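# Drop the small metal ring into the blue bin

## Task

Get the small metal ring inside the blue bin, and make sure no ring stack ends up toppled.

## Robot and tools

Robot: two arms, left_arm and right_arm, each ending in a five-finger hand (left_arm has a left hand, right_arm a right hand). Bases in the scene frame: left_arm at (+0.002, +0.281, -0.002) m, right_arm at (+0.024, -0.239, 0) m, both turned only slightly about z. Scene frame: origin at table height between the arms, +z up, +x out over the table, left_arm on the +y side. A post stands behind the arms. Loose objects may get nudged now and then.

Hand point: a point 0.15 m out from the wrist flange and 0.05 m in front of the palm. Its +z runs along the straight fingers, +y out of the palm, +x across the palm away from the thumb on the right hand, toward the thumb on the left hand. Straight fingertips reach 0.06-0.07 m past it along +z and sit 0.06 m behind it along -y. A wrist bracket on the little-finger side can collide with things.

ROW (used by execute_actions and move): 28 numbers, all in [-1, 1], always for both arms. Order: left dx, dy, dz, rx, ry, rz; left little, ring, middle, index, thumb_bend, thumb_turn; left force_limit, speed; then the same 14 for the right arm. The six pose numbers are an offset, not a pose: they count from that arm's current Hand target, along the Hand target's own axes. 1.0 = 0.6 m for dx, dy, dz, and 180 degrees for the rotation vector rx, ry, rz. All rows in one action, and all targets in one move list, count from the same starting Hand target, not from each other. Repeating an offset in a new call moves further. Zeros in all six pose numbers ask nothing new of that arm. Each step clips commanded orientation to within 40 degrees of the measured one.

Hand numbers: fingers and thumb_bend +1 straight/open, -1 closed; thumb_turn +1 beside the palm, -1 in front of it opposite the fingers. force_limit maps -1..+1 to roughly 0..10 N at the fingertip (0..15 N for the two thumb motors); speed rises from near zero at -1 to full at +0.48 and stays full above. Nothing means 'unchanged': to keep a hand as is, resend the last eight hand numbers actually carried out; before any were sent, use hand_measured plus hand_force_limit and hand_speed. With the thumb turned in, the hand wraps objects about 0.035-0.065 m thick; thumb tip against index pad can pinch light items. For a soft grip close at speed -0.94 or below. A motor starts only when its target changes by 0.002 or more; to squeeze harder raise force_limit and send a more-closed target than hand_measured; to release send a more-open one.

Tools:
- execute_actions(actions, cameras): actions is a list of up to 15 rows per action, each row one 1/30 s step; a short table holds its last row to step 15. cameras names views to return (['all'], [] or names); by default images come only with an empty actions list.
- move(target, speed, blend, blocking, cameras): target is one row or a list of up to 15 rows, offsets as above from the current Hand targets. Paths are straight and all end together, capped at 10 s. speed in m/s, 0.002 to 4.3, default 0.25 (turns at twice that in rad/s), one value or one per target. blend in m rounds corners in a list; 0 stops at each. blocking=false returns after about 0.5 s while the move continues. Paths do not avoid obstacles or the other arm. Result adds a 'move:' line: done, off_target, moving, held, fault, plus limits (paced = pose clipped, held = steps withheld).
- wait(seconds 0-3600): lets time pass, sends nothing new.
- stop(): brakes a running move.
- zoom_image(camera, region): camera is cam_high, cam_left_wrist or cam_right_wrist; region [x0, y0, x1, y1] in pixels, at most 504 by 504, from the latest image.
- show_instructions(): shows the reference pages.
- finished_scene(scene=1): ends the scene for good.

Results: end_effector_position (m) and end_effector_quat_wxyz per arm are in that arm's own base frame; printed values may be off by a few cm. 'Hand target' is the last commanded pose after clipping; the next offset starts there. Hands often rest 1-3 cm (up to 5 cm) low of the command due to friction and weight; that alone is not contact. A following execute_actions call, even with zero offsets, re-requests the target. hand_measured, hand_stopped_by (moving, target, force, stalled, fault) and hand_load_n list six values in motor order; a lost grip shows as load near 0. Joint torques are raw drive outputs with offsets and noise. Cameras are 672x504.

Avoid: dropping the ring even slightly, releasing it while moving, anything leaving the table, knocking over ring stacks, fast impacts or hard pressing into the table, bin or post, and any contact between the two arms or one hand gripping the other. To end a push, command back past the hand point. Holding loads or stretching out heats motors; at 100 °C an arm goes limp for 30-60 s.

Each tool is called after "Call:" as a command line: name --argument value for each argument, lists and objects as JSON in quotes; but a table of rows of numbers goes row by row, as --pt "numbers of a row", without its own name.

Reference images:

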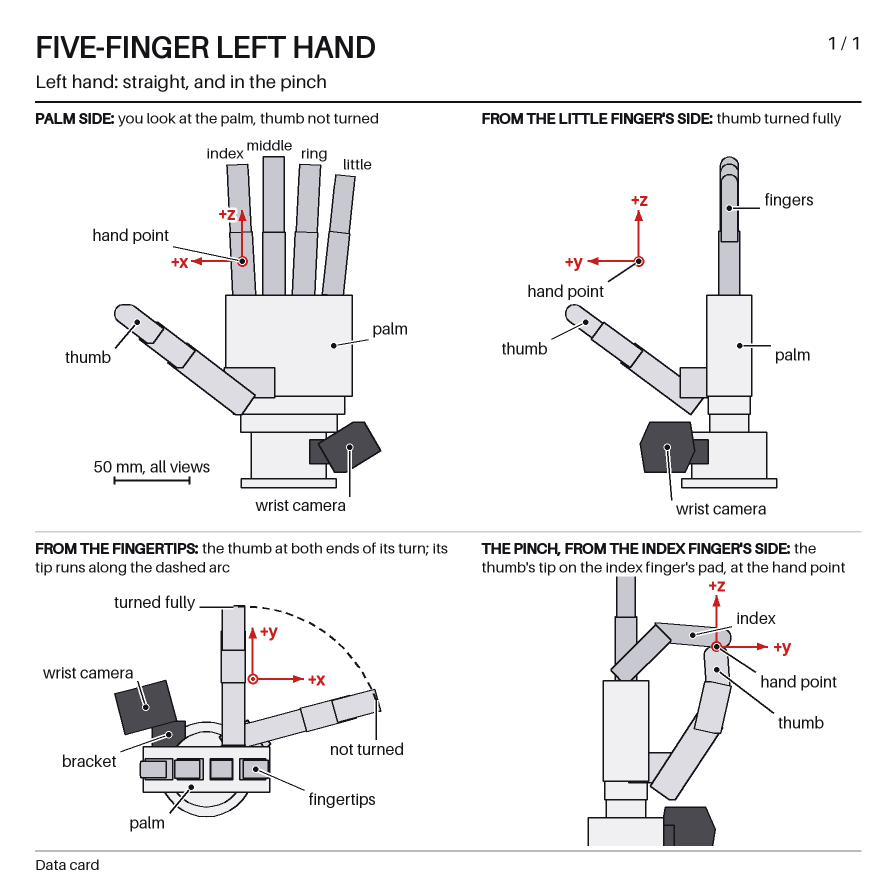

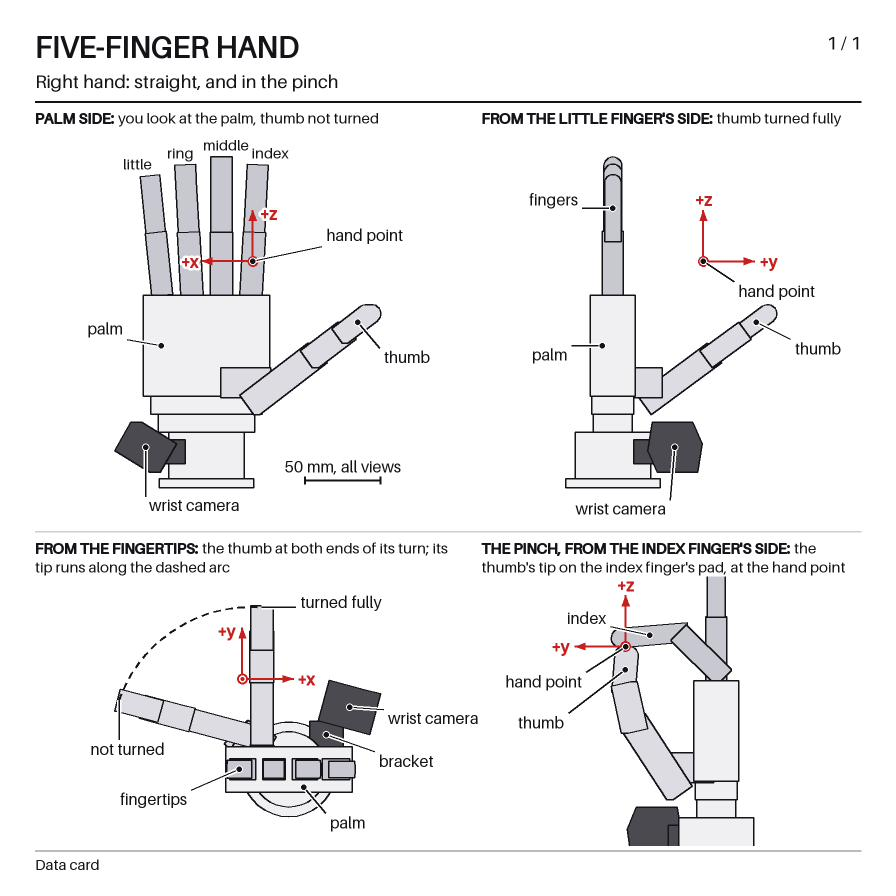

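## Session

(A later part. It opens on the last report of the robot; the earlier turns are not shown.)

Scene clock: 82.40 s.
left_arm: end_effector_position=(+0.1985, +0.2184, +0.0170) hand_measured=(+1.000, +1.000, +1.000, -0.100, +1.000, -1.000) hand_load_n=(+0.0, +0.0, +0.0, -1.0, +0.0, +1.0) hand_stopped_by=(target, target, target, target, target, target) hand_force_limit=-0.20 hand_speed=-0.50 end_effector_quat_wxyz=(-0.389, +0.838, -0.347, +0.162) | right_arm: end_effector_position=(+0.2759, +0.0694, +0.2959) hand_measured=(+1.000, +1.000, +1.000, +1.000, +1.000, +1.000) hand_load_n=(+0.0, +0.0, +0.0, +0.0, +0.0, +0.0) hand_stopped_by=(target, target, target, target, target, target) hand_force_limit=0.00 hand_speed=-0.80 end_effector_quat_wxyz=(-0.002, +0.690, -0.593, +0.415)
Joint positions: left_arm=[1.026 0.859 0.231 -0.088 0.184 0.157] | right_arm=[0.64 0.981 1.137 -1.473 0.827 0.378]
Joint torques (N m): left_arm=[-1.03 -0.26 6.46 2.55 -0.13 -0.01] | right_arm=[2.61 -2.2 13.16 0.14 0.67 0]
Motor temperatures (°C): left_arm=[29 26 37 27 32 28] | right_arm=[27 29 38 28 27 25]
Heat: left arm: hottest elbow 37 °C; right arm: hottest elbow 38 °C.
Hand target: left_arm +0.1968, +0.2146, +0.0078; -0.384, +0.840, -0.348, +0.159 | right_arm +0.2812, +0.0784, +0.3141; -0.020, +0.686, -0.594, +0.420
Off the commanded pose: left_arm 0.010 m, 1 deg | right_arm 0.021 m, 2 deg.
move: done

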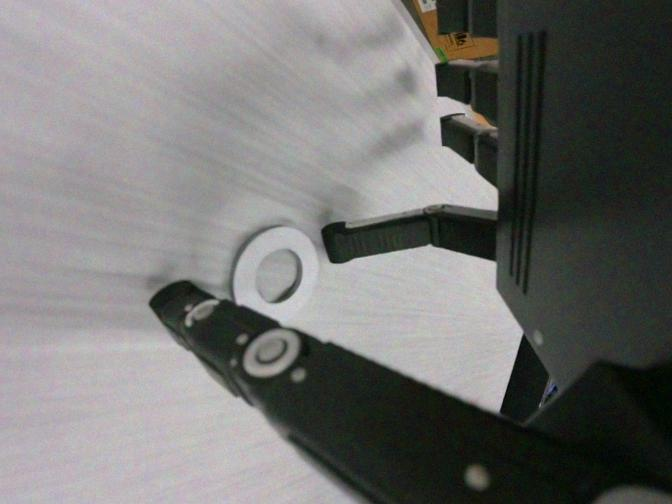

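Call:
move --target '[0.0066,-0.0034,-0.0113,0,0,0,1,1,1,-0.1,1,-1,-0.2,-0.5,0,0,0,0,0,0,1,1,1,1,1,1,0,-0.8]' --speed 0.05 --cameras '["cam_left_wrist"]'

Scene clock: 83.57 s.
left_arm: end_effector_position=(+0.1974, +0.2191, +0.0197) hand_measured=(+1.000, +1.000, +1.000, -0.100, +1.000, -1.000) hand_load_n=(+0.0, +0.0, +0.0, +0.0, +0.0, +0.0) hand_stopped_by=(target, target, target, target, target, target) hand_force_limit=-0.20 hand_speed=-0.50 end_effector_quat_wxyz=(-0.393, +0.838, -0.345, +0.157) | right_arm: end_effector_position=(+0.2759, +0.0694, +0.2959) hand_measured=(+1.000, +1.000, +1.000, +1.000, +1.000, +1.000) hand_load_n=(+0.0, +0.0, +0.0, +0.0, +0.0, +0.0) hand_stopped_by=(target, target, target, target, target, target) hand_force_limit=0.00 hand_speed=-0.80 end_effector_quat_wxyz=(-0.002, +0.690, -0.593, +0.415)
Joint positions: left_arm=[1.022 0.842 0.231 -0.099 0.169 0.153] | right_arm=[0.64 0.981 1.137 -1.473 0.827 0.378]
Joint torques (N m): left_arm=[-2.32 -1.73 6.67 1.48 -0.04 -0.08] | right_arm=[2.55 -2.26 13.23 0.17 0.63 0]
Heat: left arm: hottest elbow 37 °C; right arm: hottest elbow 38 °C.
Hand target: left_arm +0.1969, +0.2092, +0.0138; -0.384, +0.840, -0.348, +0.159 | right_arm +0.2812, +0.0784, +0.3141; -0.020, +0.686, -0.594, +0.420
Off the commanded pose: left_arm 0.012 m, 1 deg | right_arm 0.021 m, 2 deg.
move: off_target (left_arm)

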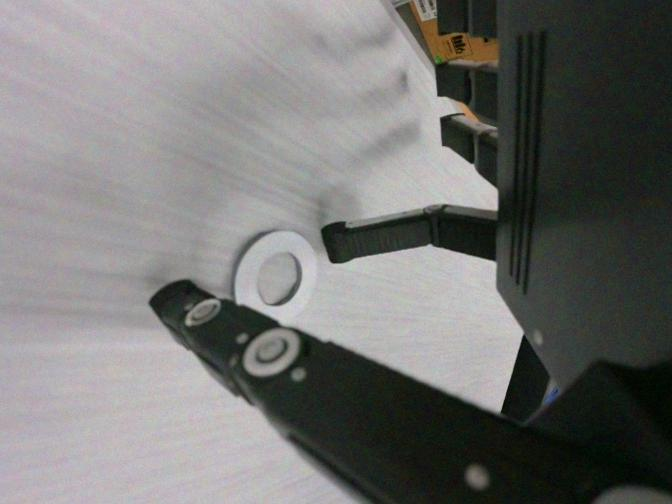

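Call:
move --target '[0.0095,0.003,-0.0033,0,0,0,1,1,1,-0.1,1,-1,-0.2,-0.5,0,0,0,0,0,0,1,1,1,1,1,1,0,-0.8]' --speed 0.05 --cameras '["cam_left_wrist"]'

Scene clock: 84.60 s.
left_arm: end_effector_position=(+0.1992, +0.2123, +0.0188) hand_measured=(+1.000, +1.000, +1.000, -0.100, +1.000, -1.000) hand_load_n=(+0.0, +0.0, +0.0, +0.0, +0.0, +0.0) hand_stopped_by=(target, target, target, target, target, target) hand_force_limit=-0.20 hand_speed=-0.50 end_effector_quat_wxyz=(-0.392, +0.838, -0.346, +0.156) | right_arm: end_effector_position=(+0.2759, +0.0694, +0.2959) hand_measured=(+1.000, +1.000, +1.000, +1.000, +1.000, +1.000) hand_load_n=(+0.0, +0.0, +0.0, +0.0, +0.0, +0.0) hand_stopped_by=(target, target, target, target, target, target) hand_force_limit=0.00 hand_speed=-0.80 end_effector_quat_wxyz=(-0.002, +0.690, -0.593, +0.415)
Joint positions: left_arm=[0.994 0.82 0.221 -0.11 0.149 0.138] | right_arm=[0.64 0.981 1.137 -1.473 0.827 0.378]
Joint torques (N m): left_arm=[-2.08 -1.55 6.93 1.37 -0.06 -0.09] | right_arm=[2.61 -2.37 13.2 0.16 0.64 0.02]
Heat: left arm: hottest elbow 37 °C; right arm: hottest elbow 38 °C.
Hand target: left_arm +0.1990, +0.2032, +0.0137; -0.384, +0.841, -0.348, +0.159 | right_arm +0.2812, +0.0784, +0.3141; -0.020, +0.686, -0.594, +0.420
Off the commanded pose: left_arm 0.010 m, 1 deg | right_arm 0.021 m, 2 deg.
move: done

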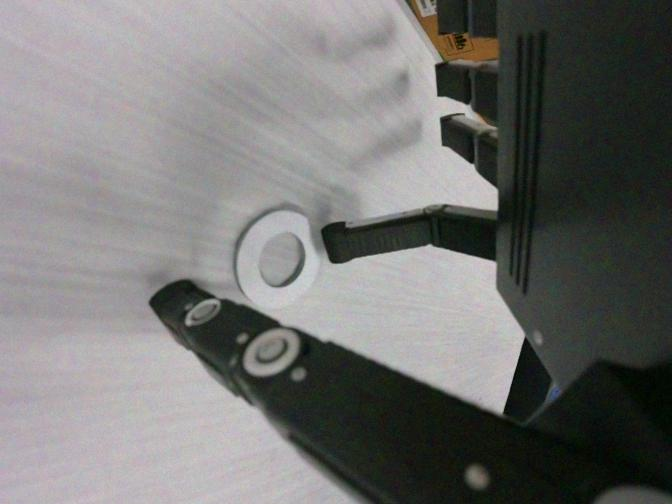

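Call:
move --target '[0,0.0035,0.004,0,0,0,1,1,1,-0.1,1,-1,-0.2,-0.5,0,0,0,0,0,0,1,1,1,1,1,1,0,-0.8]' --speed 0.05 --cameras '[]'

Scene clock: 85.33 s.
left_arm: end_effector_position=(+0.1985, +0.2112, +0.0173) hand_measured=(+1.000, +1.000, +1.000, -0.100, +1.000, -1.000) hand_load_n=(+0.0, +0.0, -0.5, +0.0, +0.0, +0.0) hand_stopped_by=(target, target, target, target, target, target) hand_force_limit=-0.20 hand_speed=-0.50 end_effector_quat_wxyz=(-0.390, +0.839, -0.345, +0.156) | right_arm: end_effector_position=(+0.2759, +0.0694, +0.2959) hand_measured=(+1.000, +1.000, +1.000, +1.000, +1.000, +1.000) hand_load_n=(+0.0, +0.0, +0.0, +0.0, +0.0, +0.0) hand_stopped_by=(target, target, target, target, target, target) hand_force_limit=0.00 hand_speed=-0.80 end_effector_quat_wxyz=(-0.002, +0.690, -0.593, +0.415)
Joint positions: left_arm=[0.994 0.82 0.218 -0.11 0.148 0.136] | right_arm=[0.64 0.981 1.137 -1.473 0.827 0.378]
Joint torques (N m): left_arm=[-2.02 -0.73 6.75 1.96 -0.03 -0.09] | right_arm=[2.73 -2.32 13.19 0.24 0.65 0.01]
Heat: left arm: hottest elbow 37 °C; right arm: hottest elbow 38 °C.
Hand target: left_arm +0.1994, +0.2036, +0.0106; -0.384, +0.840, -0.348, +0.159 | right_arm +0.2812, +0.0784, +0.3141; -0.020, +0.686, -0.594, +0.420
Off the commanded pose: left_arm 0.010 m, 1 deg | right_arm 0.021 m, 2 deg.
move: done

Call:
move --target '[0,0,0,0,0,0,1,1,1,-0.1,0.72,-1,-0.3,-0.9,0,0,0,0,0,0,1,1,1,1,1,1,0,-0.8]' --cameras '["cam_left_wrist"]'

Call:
zoom_image --camera "cam_left_wrist" --region '[140, 130, 400, 340]'

Scene clock: 87.83 s.
left_arm: end_effector_position=(+0.1986, +0.2111, +0.0174) hand_measured=(+1.000, +1.000, +1.000, -0.100, +0.720, -1.000) hand_load_n=(+0.0, +0.0, +0.0, +0.0, +0.5, +0.0) hand_stopped_by=(target, target, target, target, target, target) hand_force_limit=-0.30 hand_speed=-0.90 end_effector_quat_wxyz=(-0.390, +0.839, -0.345, +0.157) | right_arm: end_effector_position=(+0.2759, +0.0694, +0.2959) hand_measured=(+1.000, +1.000, +1.000, +1.000, +1.000, +1.000) hand_load_n=(+0.0, +0.0, +0.0, +0.0, +0.0, +0.0) hand_stopped_by=(target, target, target, target, target, target) hand_force_limit=0.00 hand_speed=-0.80 end_effector_quat_wxyz=(-0.002, +0.690, -0.593, +0.415)
Joint positions: left_arm=[0.994 0.82 0.218 -0.11 0.148 0.134] | right_arm=[0.64 0.981 1.137 -1.473 0.827 0.378]
Joint torques (N m): left_arm=[-1.9 -0.73 6.69 2.07 -0.03 -0.08] | right_arm=[2.55 -2.32 13.19 0.23 0.64 0.01]
Heat: left arm: hottest elbow 36 °C; right arm: hottest elbow 38 °C.
Hand target: left_arm +0.1994, +0.2036, +0.0106; -0.384, +0.841, -0.348, +0.159 | right_arm +0.2812, +0.0784, +0.3141; -0.020, +0.686, -0.594, +0.420
Off the commanded pose: left_arm 0.010 m, 1 deg | right_arm 0.021 m, 2 deg.
move: done

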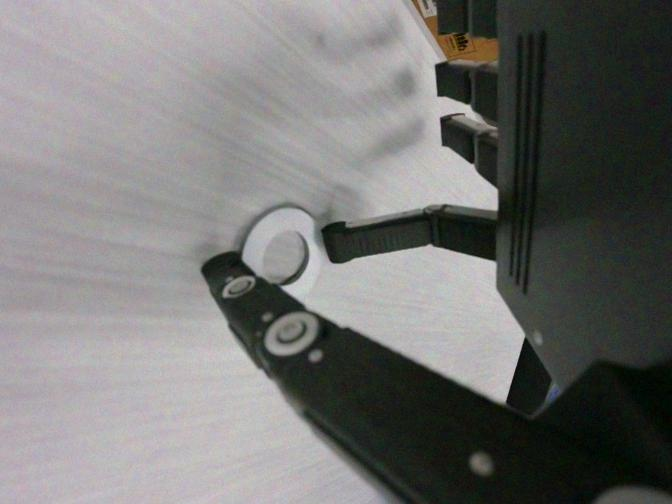

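Scaled by 1.938 from the camera's image (finer frame: 960x720).

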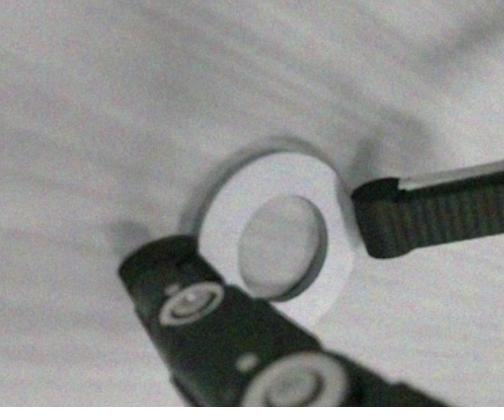

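Call:
move --target '[0,0,0,0,0,0,1,1,1,-0.1,0.5,-1,-0.2,-0.9,0,0,0,0,0,0,1,1,1,1,1,1,0,-0.8]' --cameras '["cam_left_wrist"]'

Call:
zoom_image --camera "cam_left_wrist" --region '[140, 130, 400, 340]'

Scene clock: 89.80 s.
left_arm: end_effector_position=(+0.1990, +0.2113, +0.0183) hand_measured=(+1.000, +1.000, +1.000, -0.100, +0.500, -1.000) hand_load_n=(+0.0, -0.5, +0.0, +0.0, +0.0, +0.0) hand_stopped_by=(target, target, target, target, target, target) hand_force_limit=-0.20 hand_speed=-0.90 end_effector_quat_wxyz=(-0.391, +0.839, -0.343, +0.158) | right_arm: end_effector_position=(+0.2759, +0.0694, +0.2959) hand_measured=(+1.000, +1.000, +1.000, +1.000, +1.000, +1.000) hand_load_n=(+0.0, +0.0, +0.0, +0.0, +0.0, +0.0) hand_stopped_by=(target, target, target, target, target, target) hand_force_limit=0.00 hand_speed=-0.80 end_effector_quat_wxyz=(-0.002, +0.690, -0.593, +0.415)
Joint positions: left_arm=[0.994 0.817 0.218 -0.11 0.148 0.131] | right_arm=[0.64 0.981 1.137 -1.473 0.827 0.378]
Joint torques (N m): left_arm=[-1.9 -0.5 6.71 2.1 -0.03 -0.02] | right_arm=[2.55 -2.14 13.22 0.27 0.64 0]
Heat: left arm: hottest elbow 36 °C; right arm: hottest elbow 38 °C.
Hand target: left_arm +0.1994, +0.2036, +0.0107; -0.384, +0.840, -0.348, +0.159 | right_arm +0.2812, +0.0784, +0.3141; -0.020, +0.686, -0.594, +0.420
Off the commanded pose: left_arm 0.011 m, 1 deg | right_arm 0.021 m, 2 deg.
move: done

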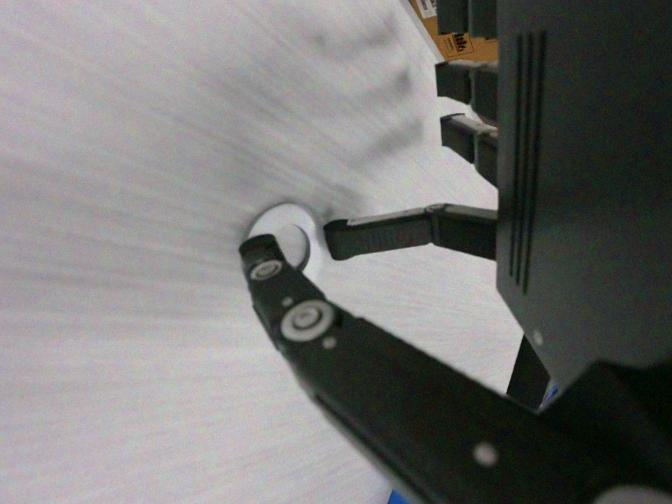

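Scaled by 1.938 from the camera's image (finer frame: 960x720).

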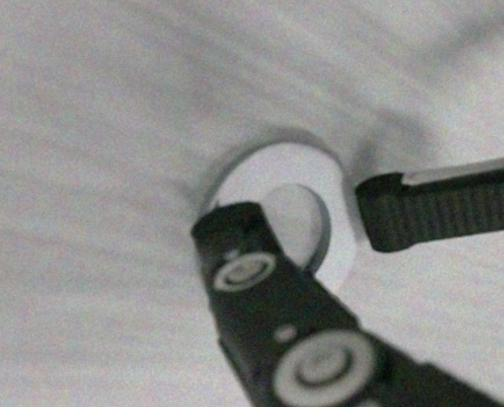

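Call:
move --pt "0 -0.0176 -0.0153 0 0 0 1 1 1 -0.1 0.5 -1 -0.2 -0.5 0 0 0 0 0 0 1 1 1 1 1 1 0 -0.8" --pt "0 -0.0151 -0.0131 0 0 0 1 1 1 -0.1 0.8 -1 -0.2 -0.5 0 0 0 0 0 0 1 1 1 1 1 1 0 -0.8" --speed 0.05 --cameras '["cam_left_wrist"]'

Call:
zoom_image --camera "cam_left_wrist" --region '[140, 130, 400, 340]'

Scene clock: 92.80 s.
left_arm: end_effector_position=(+0.1945, +0.2039, +0.0188) hand_measured=(+1.000, +1.000, +1.000, -0.100, +0.800, -1.000) hand_load_n=(-0.5, +0.0, +0.0, +0.0, +0.0, +0.0) hand_stopped_by=(target, target, target, target, target, target) hand_force_limit=-0.20 hand_speed=-0.50 end_effector_quat_wxyz=(-0.382, +0.843, -0.344, +0.156) | right_arm: end_effector_position=(+0.2759, +0.0694, +0.2959) hand_measured=(+1.000, +1.000, +1.000, +1.000, +1.000, +1.000) hand_load_n=(+0.0, +0.0, +0.0, +0.0, +0.0, +0.0) hand_stopped_by=(target, target, target, target, target, target) hand_force_limit=0.00 hand_speed=-0.80 end_effector_quat_wxyz=(-0.002, +0.690, -0.593, +0.415)
Joint positions: left_arm=[0.993 0.78 0.218 -0.167 0.148 0.131] | right_arm=[0.64 0.981 1.137 -1.473 0.827 0.378]
Joint torques (N m): left_arm=[-1.96 -0.91 8.58 1.65 -0.05 -0.05] | right_arm=[2.55 -2.2 13.18 0.28 0.64 0.01]
Heat: left arm: hottest elbow 36 °C; right arm: hottest elbow 38 °C.
Hand target: left_arm +0.1993, +0.2037, +0.0227; -0.384, +0.840, -0.348, +0.159 | right_arm +0.2812, +0.0784, +0.3141; -0.020, +0.686, -0.594, +0.420
Off the commanded pose: left_arm 0.006 m, 1 deg | right_arm 0.021 m, 2 deg.
move: done

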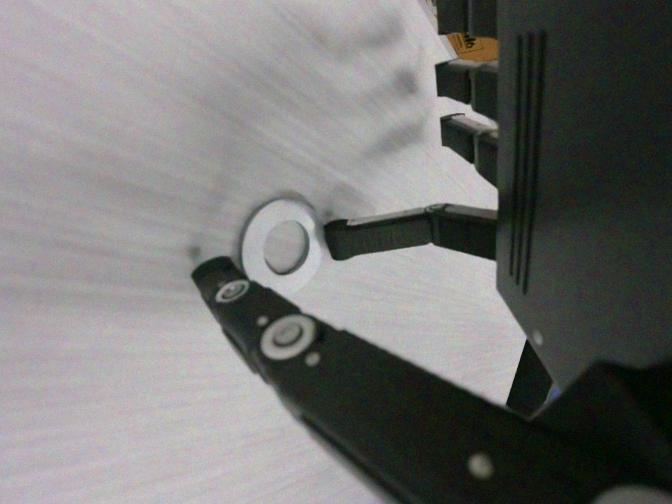

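Scaled by 1.938 from the camera's image (finer frame: 960x720).

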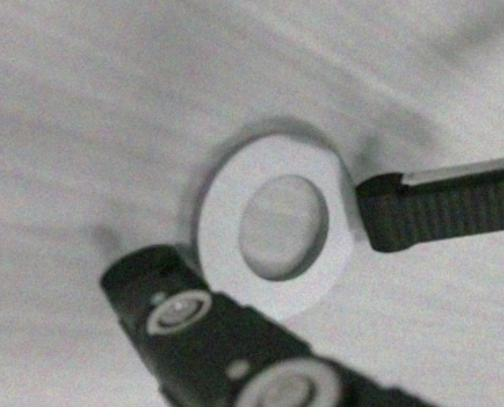

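Call:
move --target '[-0.0125,0.015,0.0175,0,0,0,1,1,1,-0.1,0.8,-1,-0.2,-0.5,0,0,0,0,0,0,1,1,1,1,1,1,0,-0.8]' --speed 0.05 --cameras '["cam_left_wrist"]'

Call:
zoom_image --camera "cam_left_wrist" --region '[140, 130, 400, 340]'

Scene clock: 95.00 s.
left_arm: end_effector_position=(+0.2002, +0.2072, +0.0162) hand_measured=(+1.000, +1.000, +1.000, -0.100, +0.802, -1.000) hand_load_n=(+0.0, +0.0, +0.0, -1.0, +5.0, +0.0) hand_stopped_by=(target, target, target, target, target, target) hand_force_limit=-0.20 hand_speed=-0.50 end_effector_quat_wxyz=(-0.383, +0.839, -0.347, +0.166) | right_arm: end_effector_position=(+0.2759, +0.0694, +0.2959) hand_measured=(+1.000, +1.000, +1.000, +1.000, +1.000, +1.000) hand_load_n=(+0.0, +0.0, +0.0, +0.0, +0.0, +0.0) hand_stopped_by=(target, target, target, target, target, target) hand_force_limit=0.00 hand_speed=-0.80 end_effector_quat_wxyz=(-0.002, +0.690, -0.593, +0.415)
Joint positions: left_arm=[0.999 0.825 0.218 -0.114 0.174 0.134] | right_arm=[0.64 0.981 1.137 -1.473 0.827 0.378]
Joint torques (N m): left_arm=[0.32 0.38 6.99 2.76 -0.03 0.16] | right_arm=[2.49 -2.26 13.19 0.14 0.64 0]
Heat: left arm: hottest elbow 36 °C; right arm: hottest elbow 38 °C.
Hand target: left_arm +0.1955, +0.2103, +0.0090; -0.384, +0.840, -0.348, +0.159 | right_arm +0.2812, +0.0784, +0.3141; -0.020, +0.686, -0.594, +0.420
Off the commanded pose: left_arm 0.009 m, 1 deg | right_arm 0.021 m, 2 deg.
move: done

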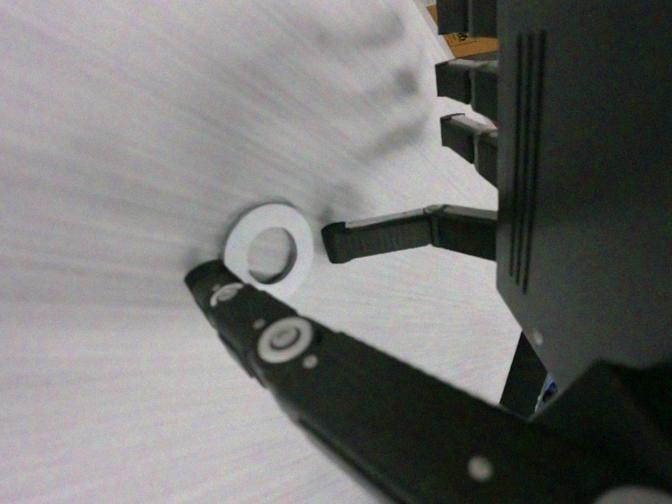

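Scaled by 1.938 from the camera's image (finer frame: 960x720).

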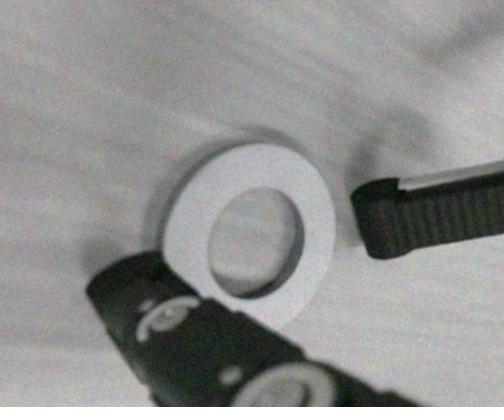

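Call:
move --target '[0,0,0,0,0,0,1,1,1,-0.1,0.7,-1,0.3,-0.9,0,0,0,0,0,0,1,1,1,1,1,1,0,-0.8]' --cameras '["cam_left_wrist"]'

Call:
zoom_image --camera "cam_left_wrist" --region '[140, 130, 400, 340]'

Scene clock: 96.43 s.
left_arm: end_effector_position=(+0.2013, +0.2089, +0.0168) hand_measured=(+1.000, +1.000, +1.000, -0.100, +0.702, -1.000) hand_load_n=(-0.5, -0.5, +0.0, -2.0, +2.0, +0.0) hand_stopped_by=(target, target, target, target, target, target) hand_force_limit=0.30 hand_speed=-0.90 end_effector_quat_wxyz=(-0.386, +0.838, -0.347, +0.167) | right_arm: end_effector_position=(+0.2759, +0.0694, +0.2959) hand_measured=(+1.000, +1.000, +1.000, +1.000, +1.000, +1.000) hand_load_n=(+0.0, +0.0, +0.0, +0.0, +0.0, +0.0) hand_stopped_by=(target, target, target, target, target, target) hand_force_limit=0.00 hand_speed=-0.80 end_effector_quat_wxyz=(-0.002, +0.690, -0.593, +0.415)
Joint positions: left_arm=[0.999 0.83 0.218 -0.103 0.175 0.135] | right_arm=[0.64 0.981 1.137 -1.473 0.827 0.378]
Joint torques (N m): left_arm=[0.21 0.56 7.04 2.43 -0.02 0.17] | right_arm=[2.73 -2.02 13.18 0.17 0.63 0.02]
Heat: left arm: hottest elbow 36 °C; right arm: hottest elbow 38 °C.
Hand target: left_arm +0.1955, +0.2103, +0.0089; -0.384, +0.840, -0.348, +0.159 | right_arm +0.2812, +0.0784, +0.3141; -0.020, +0.686, -0.594, +0.420
Off the commanded pose: left_arm 0.010 m, 1 deg | right_arm 0.021 m, 2 deg.
move: done

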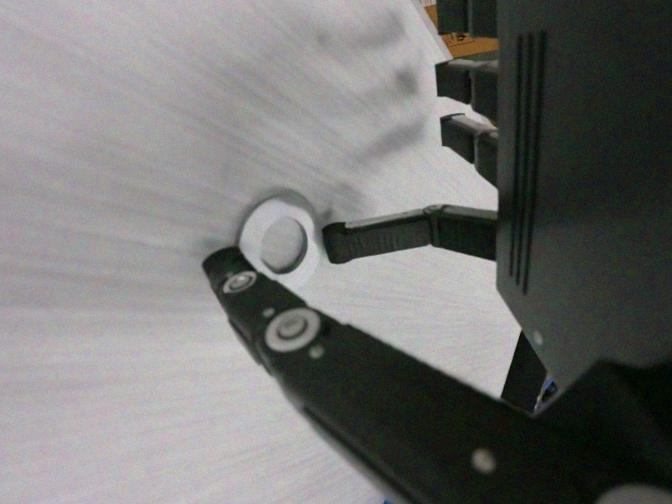

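Scaled by 1.938 from the camera's image (finer frame: 960x720).

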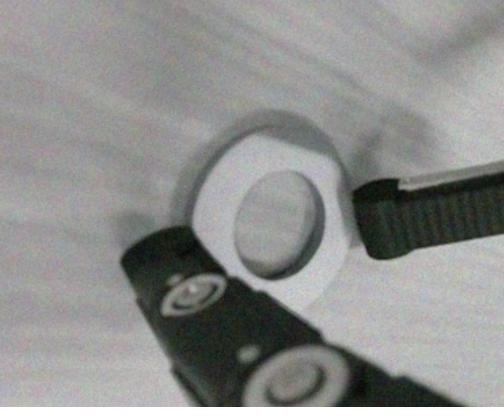

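Call:
move --target '[0,0,0,0,0,0,1,1,1,-0.1,0.62,-1,0.3,-0.92,0,0,0,0,0,0,1,1,1,1,1,1,0,-0.8]' --cameras '["cam_left_wrist"]'

Call:
zoom_image --camera "cam_left_wrist" --region '[140, 130, 400, 340]'

Scene clock: 97.67 s.
left_arm: end_effector_position=(+0.2018, +0.2095, +0.0174) hand_measured=(+1.000, +1.000, +1.000, -0.100, +0.622, -1.000) hand_load_n=(+0.0, +0.0, +0.0, +0.0, +4.5, -0.5) hand_stopped_by=(target, target, target, target, target, target) hand_force_limit=0.30 hand_speed=-0.92 end_effector_quat_wxyz=(-0.388, +0.837, -0.347, +0.168) | right_arm: end_effector_position=(+0.2759, +0.0694, +0.2959) hand_measured=(+1.000, +1.000, +1.000, +1.000, +1.000, +1.000) hand_load_n=(+0.0, +0.0, +0.0, +0.0, +0.0, +0.0) hand_stopped_by=(target, target, target, target, target, target) hand_force_limit=0.00 hand_speed=-0.80 end_effector_quat_wxyz=(-0.002, +0.690, -0.593, +0.415)
Joint positions: left_arm=[0.999 0.83 0.218 -0.099 0.176 0.135] | right_arm=[0.64 0.981 1.137 -1.473 0.827 0.378]
Joint torques (N m): left_arm=[0.32 0.32 7.01 2.37 -0.05 0.17] | right_arm=[2.78 -2.26 13.24 0.18 0.63 0]
Heat: left arm: hottest elbow 36 °C; right arm: hottest elbow 38 °C.
Hand target: left_arm +0.1955, +0.2103, +0.0089; -0.384, +0.840, -0.348, +0.159 | right_arm +0.2812, +0.0784, +0.3141; -0.020, +0.686, -0.594, +0.420
Off the commanded pose: left_arm 0.011 m, 1 deg | right_arm 0.021 m, 2 deg.
move: done

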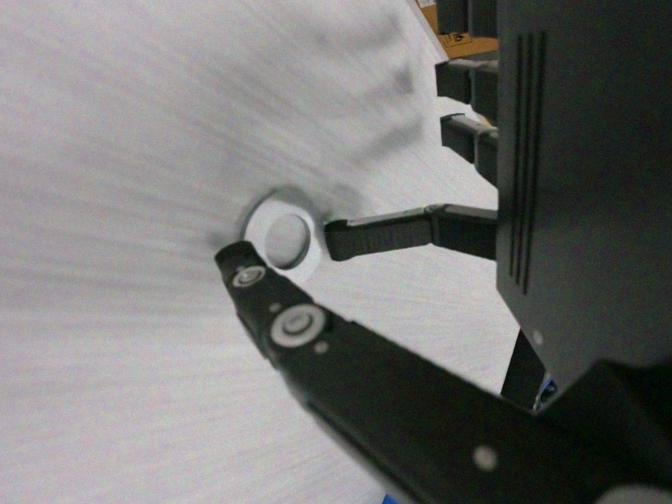

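Scaled by 1.938 from the camera's image (finer frame: 960x720).

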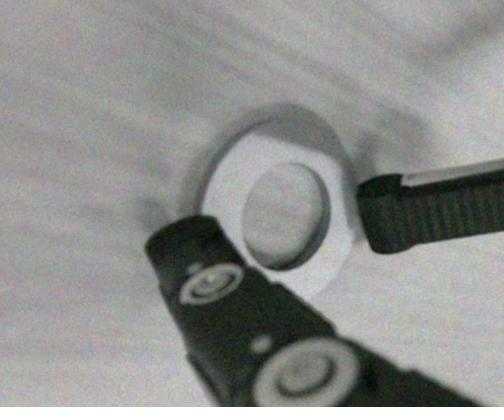

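Call:
move --pt "0 0 0 0 0 0 1 1 1 -0.1 0.8 -1 -0.2 -0.5 0 0 0 0 0 0 1 1 1 1 1 1 0 -0.8" --pt "-0.002 -0.0201 -0.0175 0 0 0 1 1 1 -0.1 0.8 -1 -0.2 -0.5 0 0 0 0 0 0 1 1 1 1 1 1 0 -0.8" --speed 0.05 --cameras '["cam_left_wrist"]'

Call:
zoom_image --camera "cam_left_wrist" --region '[140, 130, 400, 340]'

Scene clock: 103.20 s.
left_arm: end_effector_position=(+0.1966, +0.2043, +0.0183) hand_measured=(+1.000, +1.000, +1.000, -0.100, +0.800, -1.000) hand_load_n=(+0.0, +0.0, +0.0, +0.5, +0.0, +0.0) hand_stopped_by=(target, target, target, target, target, target) hand_force_limit=-0.20 hand_speed=-0.50 end_effector_quat_wxyz=(-0.381, +0.841, -0.348, +0.165) | right_arm: end_effector_position=(+0.2759, +0.0694, +0.2959) hand_measured=(+1.000, +1.000, +1.000, +1.000, +1.000, +1.000) hand_load_n=(+0.0, +0.0, +0.0, +0.0, +0.0, +0.0) hand_stopped_by=(target, target, target, target, target, target) hand_force_limit=0.00 hand_speed=-0.80 end_effector_quat_wxyz=(-0.002, +0.690, -0.593, +0.415)
Joint positions: left_arm=[1.004 0.796 0.218 -0.151 0.176 0.14] | right_arm=[0.64 0.981 1.137 -1.473 0.827 0.378]
Joint torques (N m): left_arm=[0.32 -0.38 9.39 0.87 0.1 0.16] | right_arm=[2.49 -2.14 13.19 0.24 0.63 0]
Heat: left arm: hottest elbow 35 °C; right arm: hottest elbow 38 °C.
Hand target: left_arm +0.1946, +0.2112, +0.0250; -0.384, +0.840, -0.348, +0.159 | right_arm +0.2812, +0.0784, +0.3141; -0.020, +0.686, -0.594, +0.420
Off the commanded pose: left_arm 0.010 m, 1 deg | right_arm 0.021 m, 2 deg.
move: done

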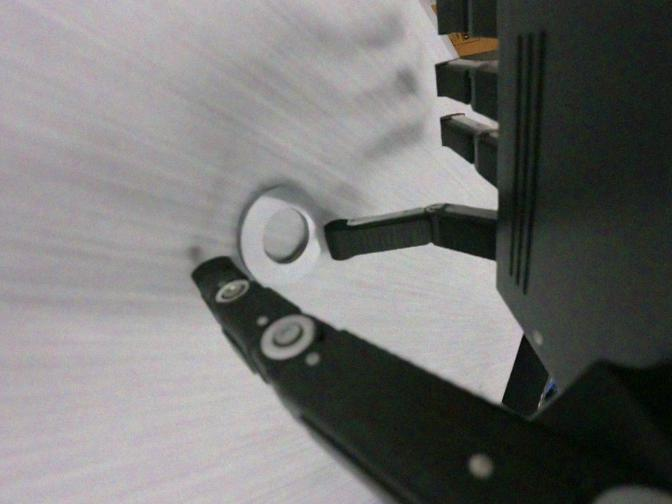

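Scaled by 1.938 from the camera's image (finer frame: 960x720).

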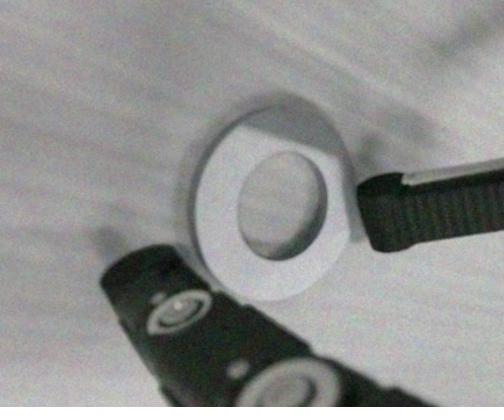

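Call:
move --target '[-0.0113,-0.0193,0.002,0,0,0,1,1,1,-0.1,0.8,-1,-0.2,-0.5,0,0,0,0,0,0,1,1,1,1,1,1,0,-0.8]' --speed 0.05 --cameras '["cam_left_wrist"]'

Scene clock: 104.83 s.
left_arm: end_effector_position=(+0.1940, +0.2051, +0.0182) hand_measured=(+1.000, +1.000, +1.000, -0.100, +0.800, -1.000) hand_load_n=(+0.0, +0.0, +0.0, +0.0, +0.0, +0.0) hand_stopped_by=(target, target, target, target, target, target) hand_force_limit=-0.20 hand_speed=-0.50 end_effector_quat_wxyz=(-0.373, +0.844, -0.348, +0.166) | right_arm: end_effector_position=(+0.2759, +0.0694, +0.2959) hand_measured=(+1.000, +1.000, +1.000, +1.000, +1.000, +1.000) hand_load_n=(-0.5, +0.0, +0.0, +0.0, +0.0, +0.0) hand_stopped_by=(target, target, target, target, target, target) hand_force_limit=0.00 hand_speed=-0.80 end_effector_quat_wxyz=(-0.002, +0.690, -0.593, +0.415)
Joint positions: left_arm=[1.025 0.806 0.228 -0.169 0.197 0.152] | right_arm=[0.64 0.981 1.137 -1.473 0.827 0.378]
Joint torques (N m): left_arm=[0.62 -0.09 11.11 1.09 -0.03 0.21] | right_arm=[2.49 -2.32 13.18 0.17 0.63 0]
Heat: left arm: hottest elbow 35 °C; right arm: hottest elbow 38 °C.
Hand target: left_arm +0.1958, +0.2220, +0.0329; -0.384, +0.841, -0.348, +0.159 | right_arm +0.2812, +0.0784, +0.3141; -0.020, +0.686, -0.594, +0.420
Off the commanded pose: left_arm 0.023 m, 2 deg | right_arm 0.021 m, 2 deg.
move: off_target (left_arm)

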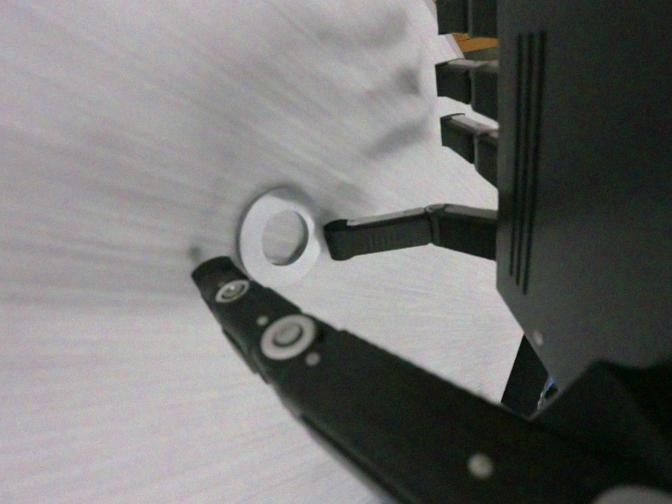

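Call:
move --pt "0 -0.0378 -0.0328 0 0 0 1 1 1 -0.1 0.8 -1 -0.2 -0.5 0 0 0 0 0 0 1 1 1 1 1 1 0 -0.8" --pt "0.0008 0.0172 0.0082 0 0 0 1 1 1 -0.1 0.8 -1 -0.2 -0.5 0 0 0 0 0 0 1 1 1 1 1 1 0 -0.8" --speed 0.08 --cameras '["cam_left_wrist"]'

Scene clock: 107.63 s.
left_arm: end_effector_position=(+0.1983, +0.2180, +0.0271) hand_measured=(+1.000, +1.000, +1.000, -0.100, +0.800, -1.000) hand_load_n=(-0.5, +0.0, +0.0, +0.0, +0.0, +0.0) hand_stopped_by=(target, target, target, target, target, target) hand_force_limit=-0.20 hand_speed=-0.50 end_effector_quat_wxyz=(-0.383, +0.839, -0.350, +0.163) | right_arm: end_effector_position=(+0.2759, +0.0694, +0.2959) hand_measured=(+1.000, +1.000, +1.000, +1.000, +1.000, +1.000) hand_load_n=(+0.0, +0.0, -0.5, +0.0, +0.0, +0.0) hand_stopped_by=(target, target, target, target, target, target) hand_force_limit=0.00 hand_speed=-0.80 end_effector_quat_wxyz=(-0.002, +0.690, -0.593, +0.415)
Joint positions: left_arm=[1.031 0.83 0.257 -0.156 0.194 0.163] | right_arm=[0.64 0.981 1.137 -1.473 0.827 0.378]
Joint torques (N m): left_arm=[0.44 -0.73 7.06 2.33 0.17 0.11] | right_arm=[2.84 -2.08 13.19 0.23 0.64 0.02]
Heat: left arm: hottest elbow 36 °C; right arm: hottest elbow 39 °C.
Hand target: left_arm +0.1939, +0.2194, +0.0217; -0.384, +0.841, -0.348, +0.159 | right_arm +0.2812, +0.0784, +0.3141; -0.020, +0.686, -0.594, +0.420
Off the commanded pose: left_arm 0.007 m, 0 deg | right_arm 0.021 m, 2 deg.
move: done

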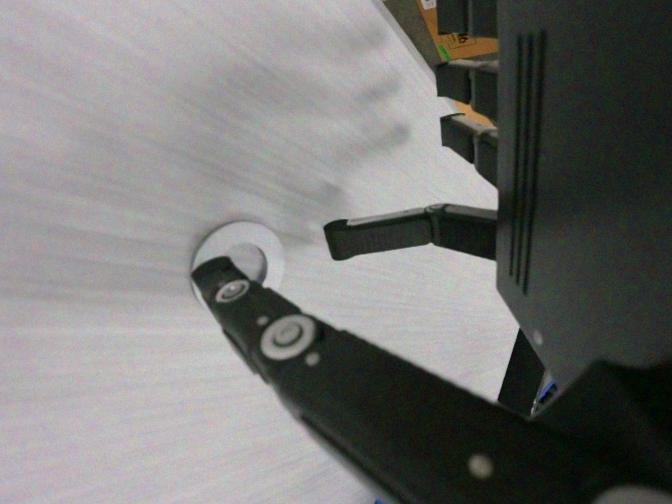

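Call:
move --target '[-0.0067,0.0135,-0.0233,0,0,0,1,1,1,-0.1,0.8,-1,-0.2,-0.5,0,0,0,0,0,0,1,1,1,1,1,1,0,-0.8]' --speed 0.08 --cameras '["cam_left_wrist"]'

Scene clock: 109.03 s.
left_arm: end_effector_position=(+0.1871, +0.2142, +0.0305) hand_measured=(+1.000, +1.000, +1.000, -0.100, +0.800, -1.000) hand_load_n=(+0.0, +0.0, +0.0, +0.0, +0.0, +0.0) hand_stopped_by=(target, target, target, target, target, target) hand_force_limit=-0.20 hand_speed=-0.50 end_effector_quat_wxyz=(-0.389, +0.837, -0.349, +0.164) | right_arm: end_effector_position=(+0.2759, +0.0694, +0.2959) hand_measured=(+1.000, +1.000, +1.000, +1.000, +1.000, +1.000) hand_load_n=(+0.0, +0.0, +0.0, +0.0, +0.0, +0.0) hand_stopped_by=(target, target, target, target, target, target) hand_force_limit=0.00 hand_speed=-0.80 end_effector_quat_wxyz=(-0.002, +0.690, -0.593, +0.415)
Joint positions: left_arm=[1.074 0.764 0.24 -0.199 0.227 0.191] | right_arm=[0.64 0.981 1.137 -1.473 0.827 0.378]
Joint torques (N m): left_arm=[0.62 -1.61 7.2 1.35 0.17 0.12] | right_arm=[2.37 -2.32 13.14 0.21 0.62 -0.01]
Heat: left arm: hottest elbow 36 °C; right arm: hottest elbow 39 °C.
Hand target: left_arm +0.1800, +0.2110, +0.0249; -0.384, +0.840, -0.348, +0.159 | right_arm +0.2812, +0.0784, +0.3141; -0.020, +0.686, -0.594, +0.420
Off the commanded pose: left_arm 0.010 m, 1 deg | right_arm 0.021 m, 2 deg.
move: done

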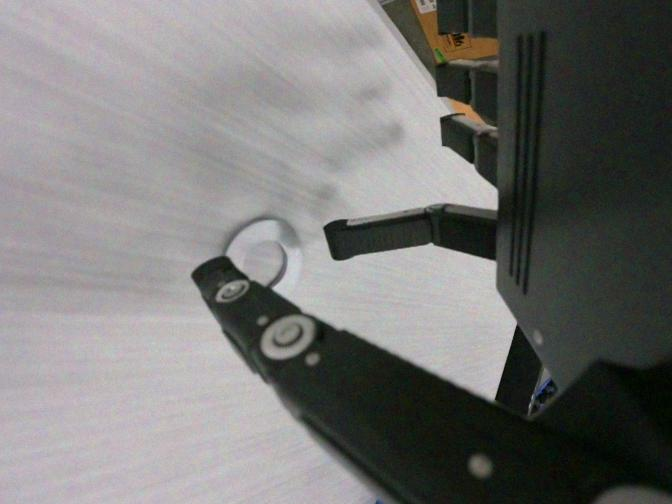

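Call:
move --target '[0.0025,0.0278,0.0087,0,0,0,1,1,1,-0.1,0.8,-1,-0.2,-0.5,0,0,0,0,0,0,1,1,1,1,1,1,0,-0.8]' --speed 0.05 --cameras '["cam_left_wrist"]'

Call:
zoom_image --camera "cam_left_wrist" --region '[140, 130, 400, 340]'

Scene clock: 110.47 s.
left_arm: end_effector_position=(+0.1826, +0.2064, +0.0171) hand_measured=(+1.000, +1.000, +1.000, -0.100, +0.800, -1.000) hand_load_n=(+0.0, +0.0, +0.0, -0.5, +0.0, +0.0) hand_stopped_by=(target, target, target, target, target, target) hand_force_limit=-0.20 hand_speed=-0.50 end_effector_quat_wxyz=(-0.385, +0.838, -0.349, +0.165) | right_arm: end_effector_position=(+0.2759, +0.0694, +0.2959) hand_measured=(+1.000, +1.000, +1.000, +1.000, +1.000, +1.000) hand_load_n=(+0.0, -0.5, +0.0, +0.0, +0.0, +0.0) hand_stopped_by=(target, target, target, target, target, target) hand_force_limit=0.00 hand_speed=-0.80 end_effector_quat_wxyz=(-0.002, +0.690, -0.593, +0.415)
Joint positions: left_arm=[1.078 0.764 0.202 -0.167 0.232 0.193] | right_arm=[0.64 0.981 1.137 -1.473 0.827 0.378]
Joint torques (N m): left_arm=[0.5 -0.32 6.63 2.19 0.11 0.13] | right_arm=[2.73 -2.32 13.16 0.28 0.65 0.01]
Heat: left arm: hottest elbow 36 °C; right arm: hottest elbow 39 °C.
Hand target: left_arm +0.1761, +0.2051, +0.0089; -0.384, +0.840, -0.348, +0.159 | right_arm +0.2812, +0.0784, +0.3141; -0.020, +0.686, -0.594, +0.420
Off the commanded pose: left_arm 0.011 m, 1 deg | right_arm 0.021 m, 2 deg.
move: off_target (left_arm)

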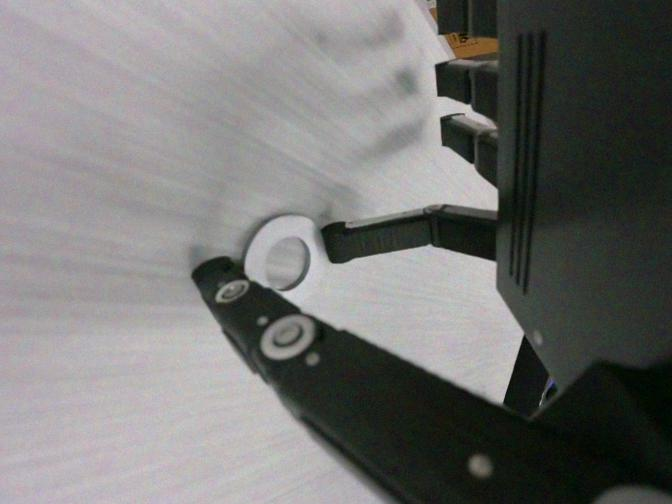

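Scaled by 1.938 from the camera's image (finer frame: 960x720).

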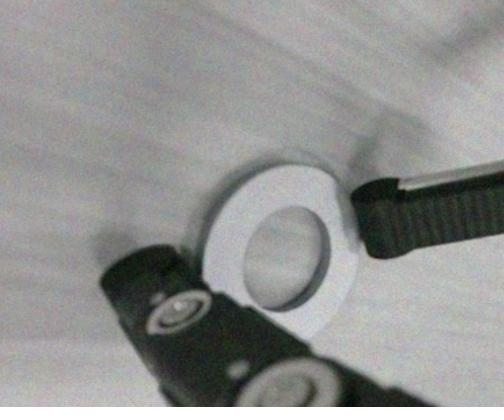

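Call:
move --target '[0,0.0028,0.0068,0,0,0,1,1,1,-0.1,0.8,-1,-0.2,-0.5,0,0,0,0,0,0,1,1,1,1,1,1,0,-0.8]' --speed 0.05 --cameras '["cam_left_wrist"]'

Call:
zoom_image --camera "cam_left_wrist" --region '[140, 130, 400, 340]'

Scene clock: 111.47 s.
left_arm: end_effector_position=(+0.1835, +0.2077, +0.0162) hand_measured=(+1.000, +1.000, +1.000, -0.100, +0.800, -1.000) hand_load_n=(+0.0, +0.0, +0.0, +0.0, +4.0, +1.0) hand_stopped_by=(target, target, target, target, target, target) hand_force_limit=-0.20 hand_speed=-0.50 end_effector_quat_wxyz=(-0.387, +0.837, -0.349, +0.165) | right_arm: end_effector_position=(+0.2759, +0.0694, +0.2959) hand_measured=(+1.000, +1.000, +1.000, +1.000, +1.000, +1.000) hand_load_n=(+0.0, +0.0, +0.0, +0.0, +0.0, +0.0) hand_stopped_by=(target, target, target, target, target, target) hand_force_limit=0.00 hand_speed=-0.80 end_effector_quat_wxyz=(-0.002, +0.690, -0.593, +0.415)
Joint positions: left_arm=[1.078 0.774 0.2 -0.151 0.232 0.193] | right_arm=[0.64 0.981 1.137 -1.473 0.827 0.378]
Joint torques (N m): left_arm=[0.09 0.91 6.43 2.71 0.01 0.11] | right_arm=[2.61 -2.26 13.14 0.17 0.62 0.01]
Heat: left arm: hottest elbow 36 °C; right arm: hottest elbow 39 °C.
Hand target: left_arm +0.1775, +0.2064, +0.0048; -0.384, +0.840, -0.348, +0.159 | right_arm +0.2812, +0.0784, +0.3141; -0.020, +0.686, -0.594, +0.420
Off the commanded pose: left_arm 0.013 m, 1 deg | right_arm 0.021 m, 2 deg.
move: off_target (left_arm)

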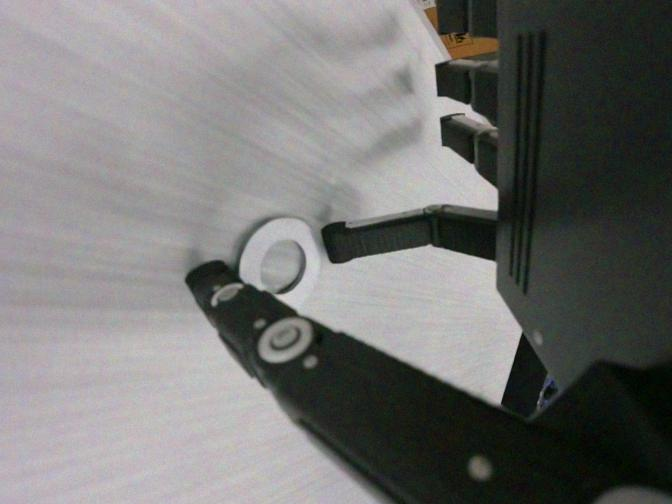

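Scaled by 1.938 from the camera's image (finer frame: 960x720).

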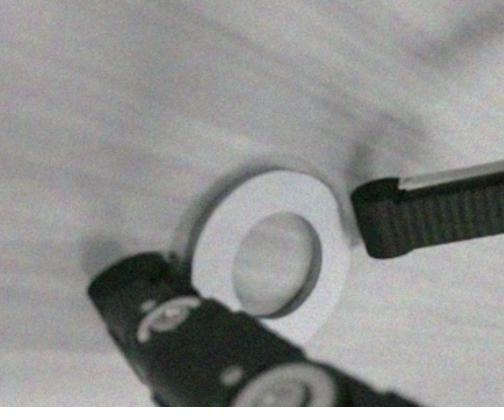

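Call:
move --target '[0,0.0019,0.0016,-0.0095,0,0,1,1,1,-0.1,0.8,-1,-0.2,-0.5,0,0,0,0,0,0,1,1,1,1,1,1,0,-0.8]' --speed 0.05 --cameras '[]'

Scene clock: 112.47 s.
left_arm: end_effector_position=(+0.1831, +0.2074, +0.0150) hand_measured=(+1.000, +1.000, +1.000, -0.100, +0.800, -1.000) hand_load_n=(+0.0, +0.0, +0.0, +0.0, +4.5, +1.0) hand_stopped_by=(target, target, target, target, target, target) hand_force_limit=-0.20 hand_speed=-0.50 end_effector_quat_wxyz=(-0.385, +0.838, -0.349, +0.165) | right_arm: end_effector_position=(+0.2759, +0.0694, +0.2959) hand_measured=(+1.000, +1.000, +1.000, +1.000, +1.000, +1.000) hand_load_n=(+0.0, +0.0, +0.0, -0.5, +0.0, +0.0) hand_stopped_by=(target, target, target, target, target, target) hand_force_limit=0.00 hand_speed=-0.80 end_effector_quat_wxyz=(-0.002, +0.690, -0.593, +0.415)
Joint positions: left_arm=[1.078 0.778 0.2 -0.151 0.231 0.192] | right_arm=[0.64 0.981 1.137 -1.473 0.827 0.378]
Joint torques (N m): left_arm=[-0.44 1.96 7.53 1.85 -0.4 0.15] | right_arm=[2.67 -2.08 13.18 0.18 0.66 0]
Heat: left arm: hottest elbow 36 °C; right arm: hottest elbow 39 °C.
Hand target: left_arm +0.1774, +0.2064, +0.0033; -0.371, +0.846, -0.350, +0.154 | right_arm +0.2812, +0.0784, +0.3141; -0.020, +0.686, -0.594, +0.420
Off the commanded pose: left_arm 0.013 m, 2 deg | right_arm 0.021 m, 2 deg.
move: off_target (left_arm)

Call:
move --target '[0,-0.0013,-0.0011,-0.0095,0,0,1,1,1,-0.1,0.8,-1,-0.2,-0.5,0,0,0,0,0,0,1,1,1,1,1,1,0,-0.8]' --speed 0.05 --cameras '["cam_left_wrist"]'

Call:
zoom_image --camera "cam_left_wrist" --region '[140, 130, 400, 340]'

Scene clock: 113.53 s.
left_arm: end_effector_position=(+0.1835, +0.2087, +0.0147) hand_measured=(+1.000, +1.000, +1.000, -0.100, +0.802, -1.000) hand_load_n=(+0.0, +0.0, +0.0, -3.5, +3.0, +0.5) hand_stopped_by=(target, target, target, target, target, target) hand_force_limit=-0.20 hand_speed=-0.50 end_effector_quat_wxyz=(-0.377, +0.843, -0.346, +0.164) | right_arm: end_effector_position=(+0.2759, +0.0694, +0.2959) hand_measured=(+1.000, +1.000, +1.000, +1.000, +1.000, +1.000) hand_load_n=(+0.0, +0.0, +0.0, +0.0, +0.0, +0.0) hand_stopped_by=(target, target, target, target, target, target) hand_force_limit=0.00 hand_speed=-0.80 end_effector_quat_wxyz=(-0.002, +0.690, -0.593, +0.415)
Joint positions: left_arm=[1.078 0.799 0.213 -0.161 0.227 0.186] | right_arm=[0.64 0.981 1.137 -1.473 0.827 0.378]
Joint torques (N m): left_arm=[-1.08 1.9 8.29 0.96 -0.68 0.2] | right_arm=[2.61 -2.26 13.26 0.17 0.65 0.01]
Heat: left arm: hottest elbow 36 °C; right arm: hottest elbow 39 °C.
Hand target: left_arm +0.1775, +0.2065, +0.0044; -0.358, +0.852, -0.352, +0.149 | right_arm +0.2812, +0.0784, +0.3141; -0.020, +0.686, -0.594, +0.420
Off the commanded pose: left_arm 0.012 m, 3 deg | right_arm 0.021 m, 2 deg.
move: off_target (left_arm)

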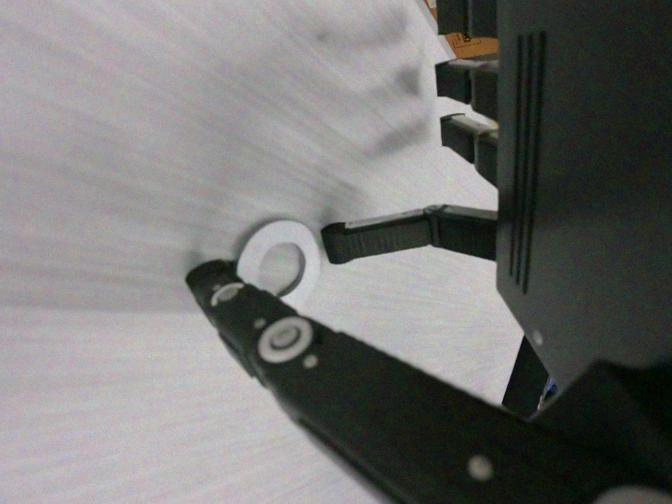

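Scaled by 1.938 from the camera's image (finer frame: 960x720).

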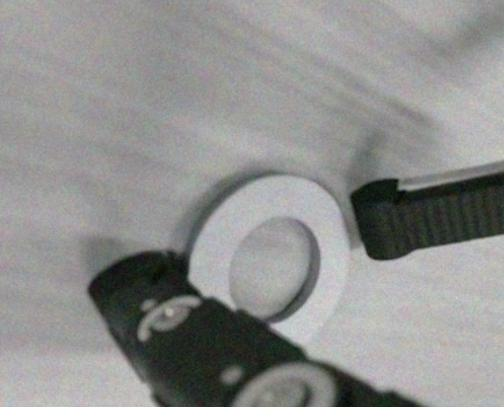

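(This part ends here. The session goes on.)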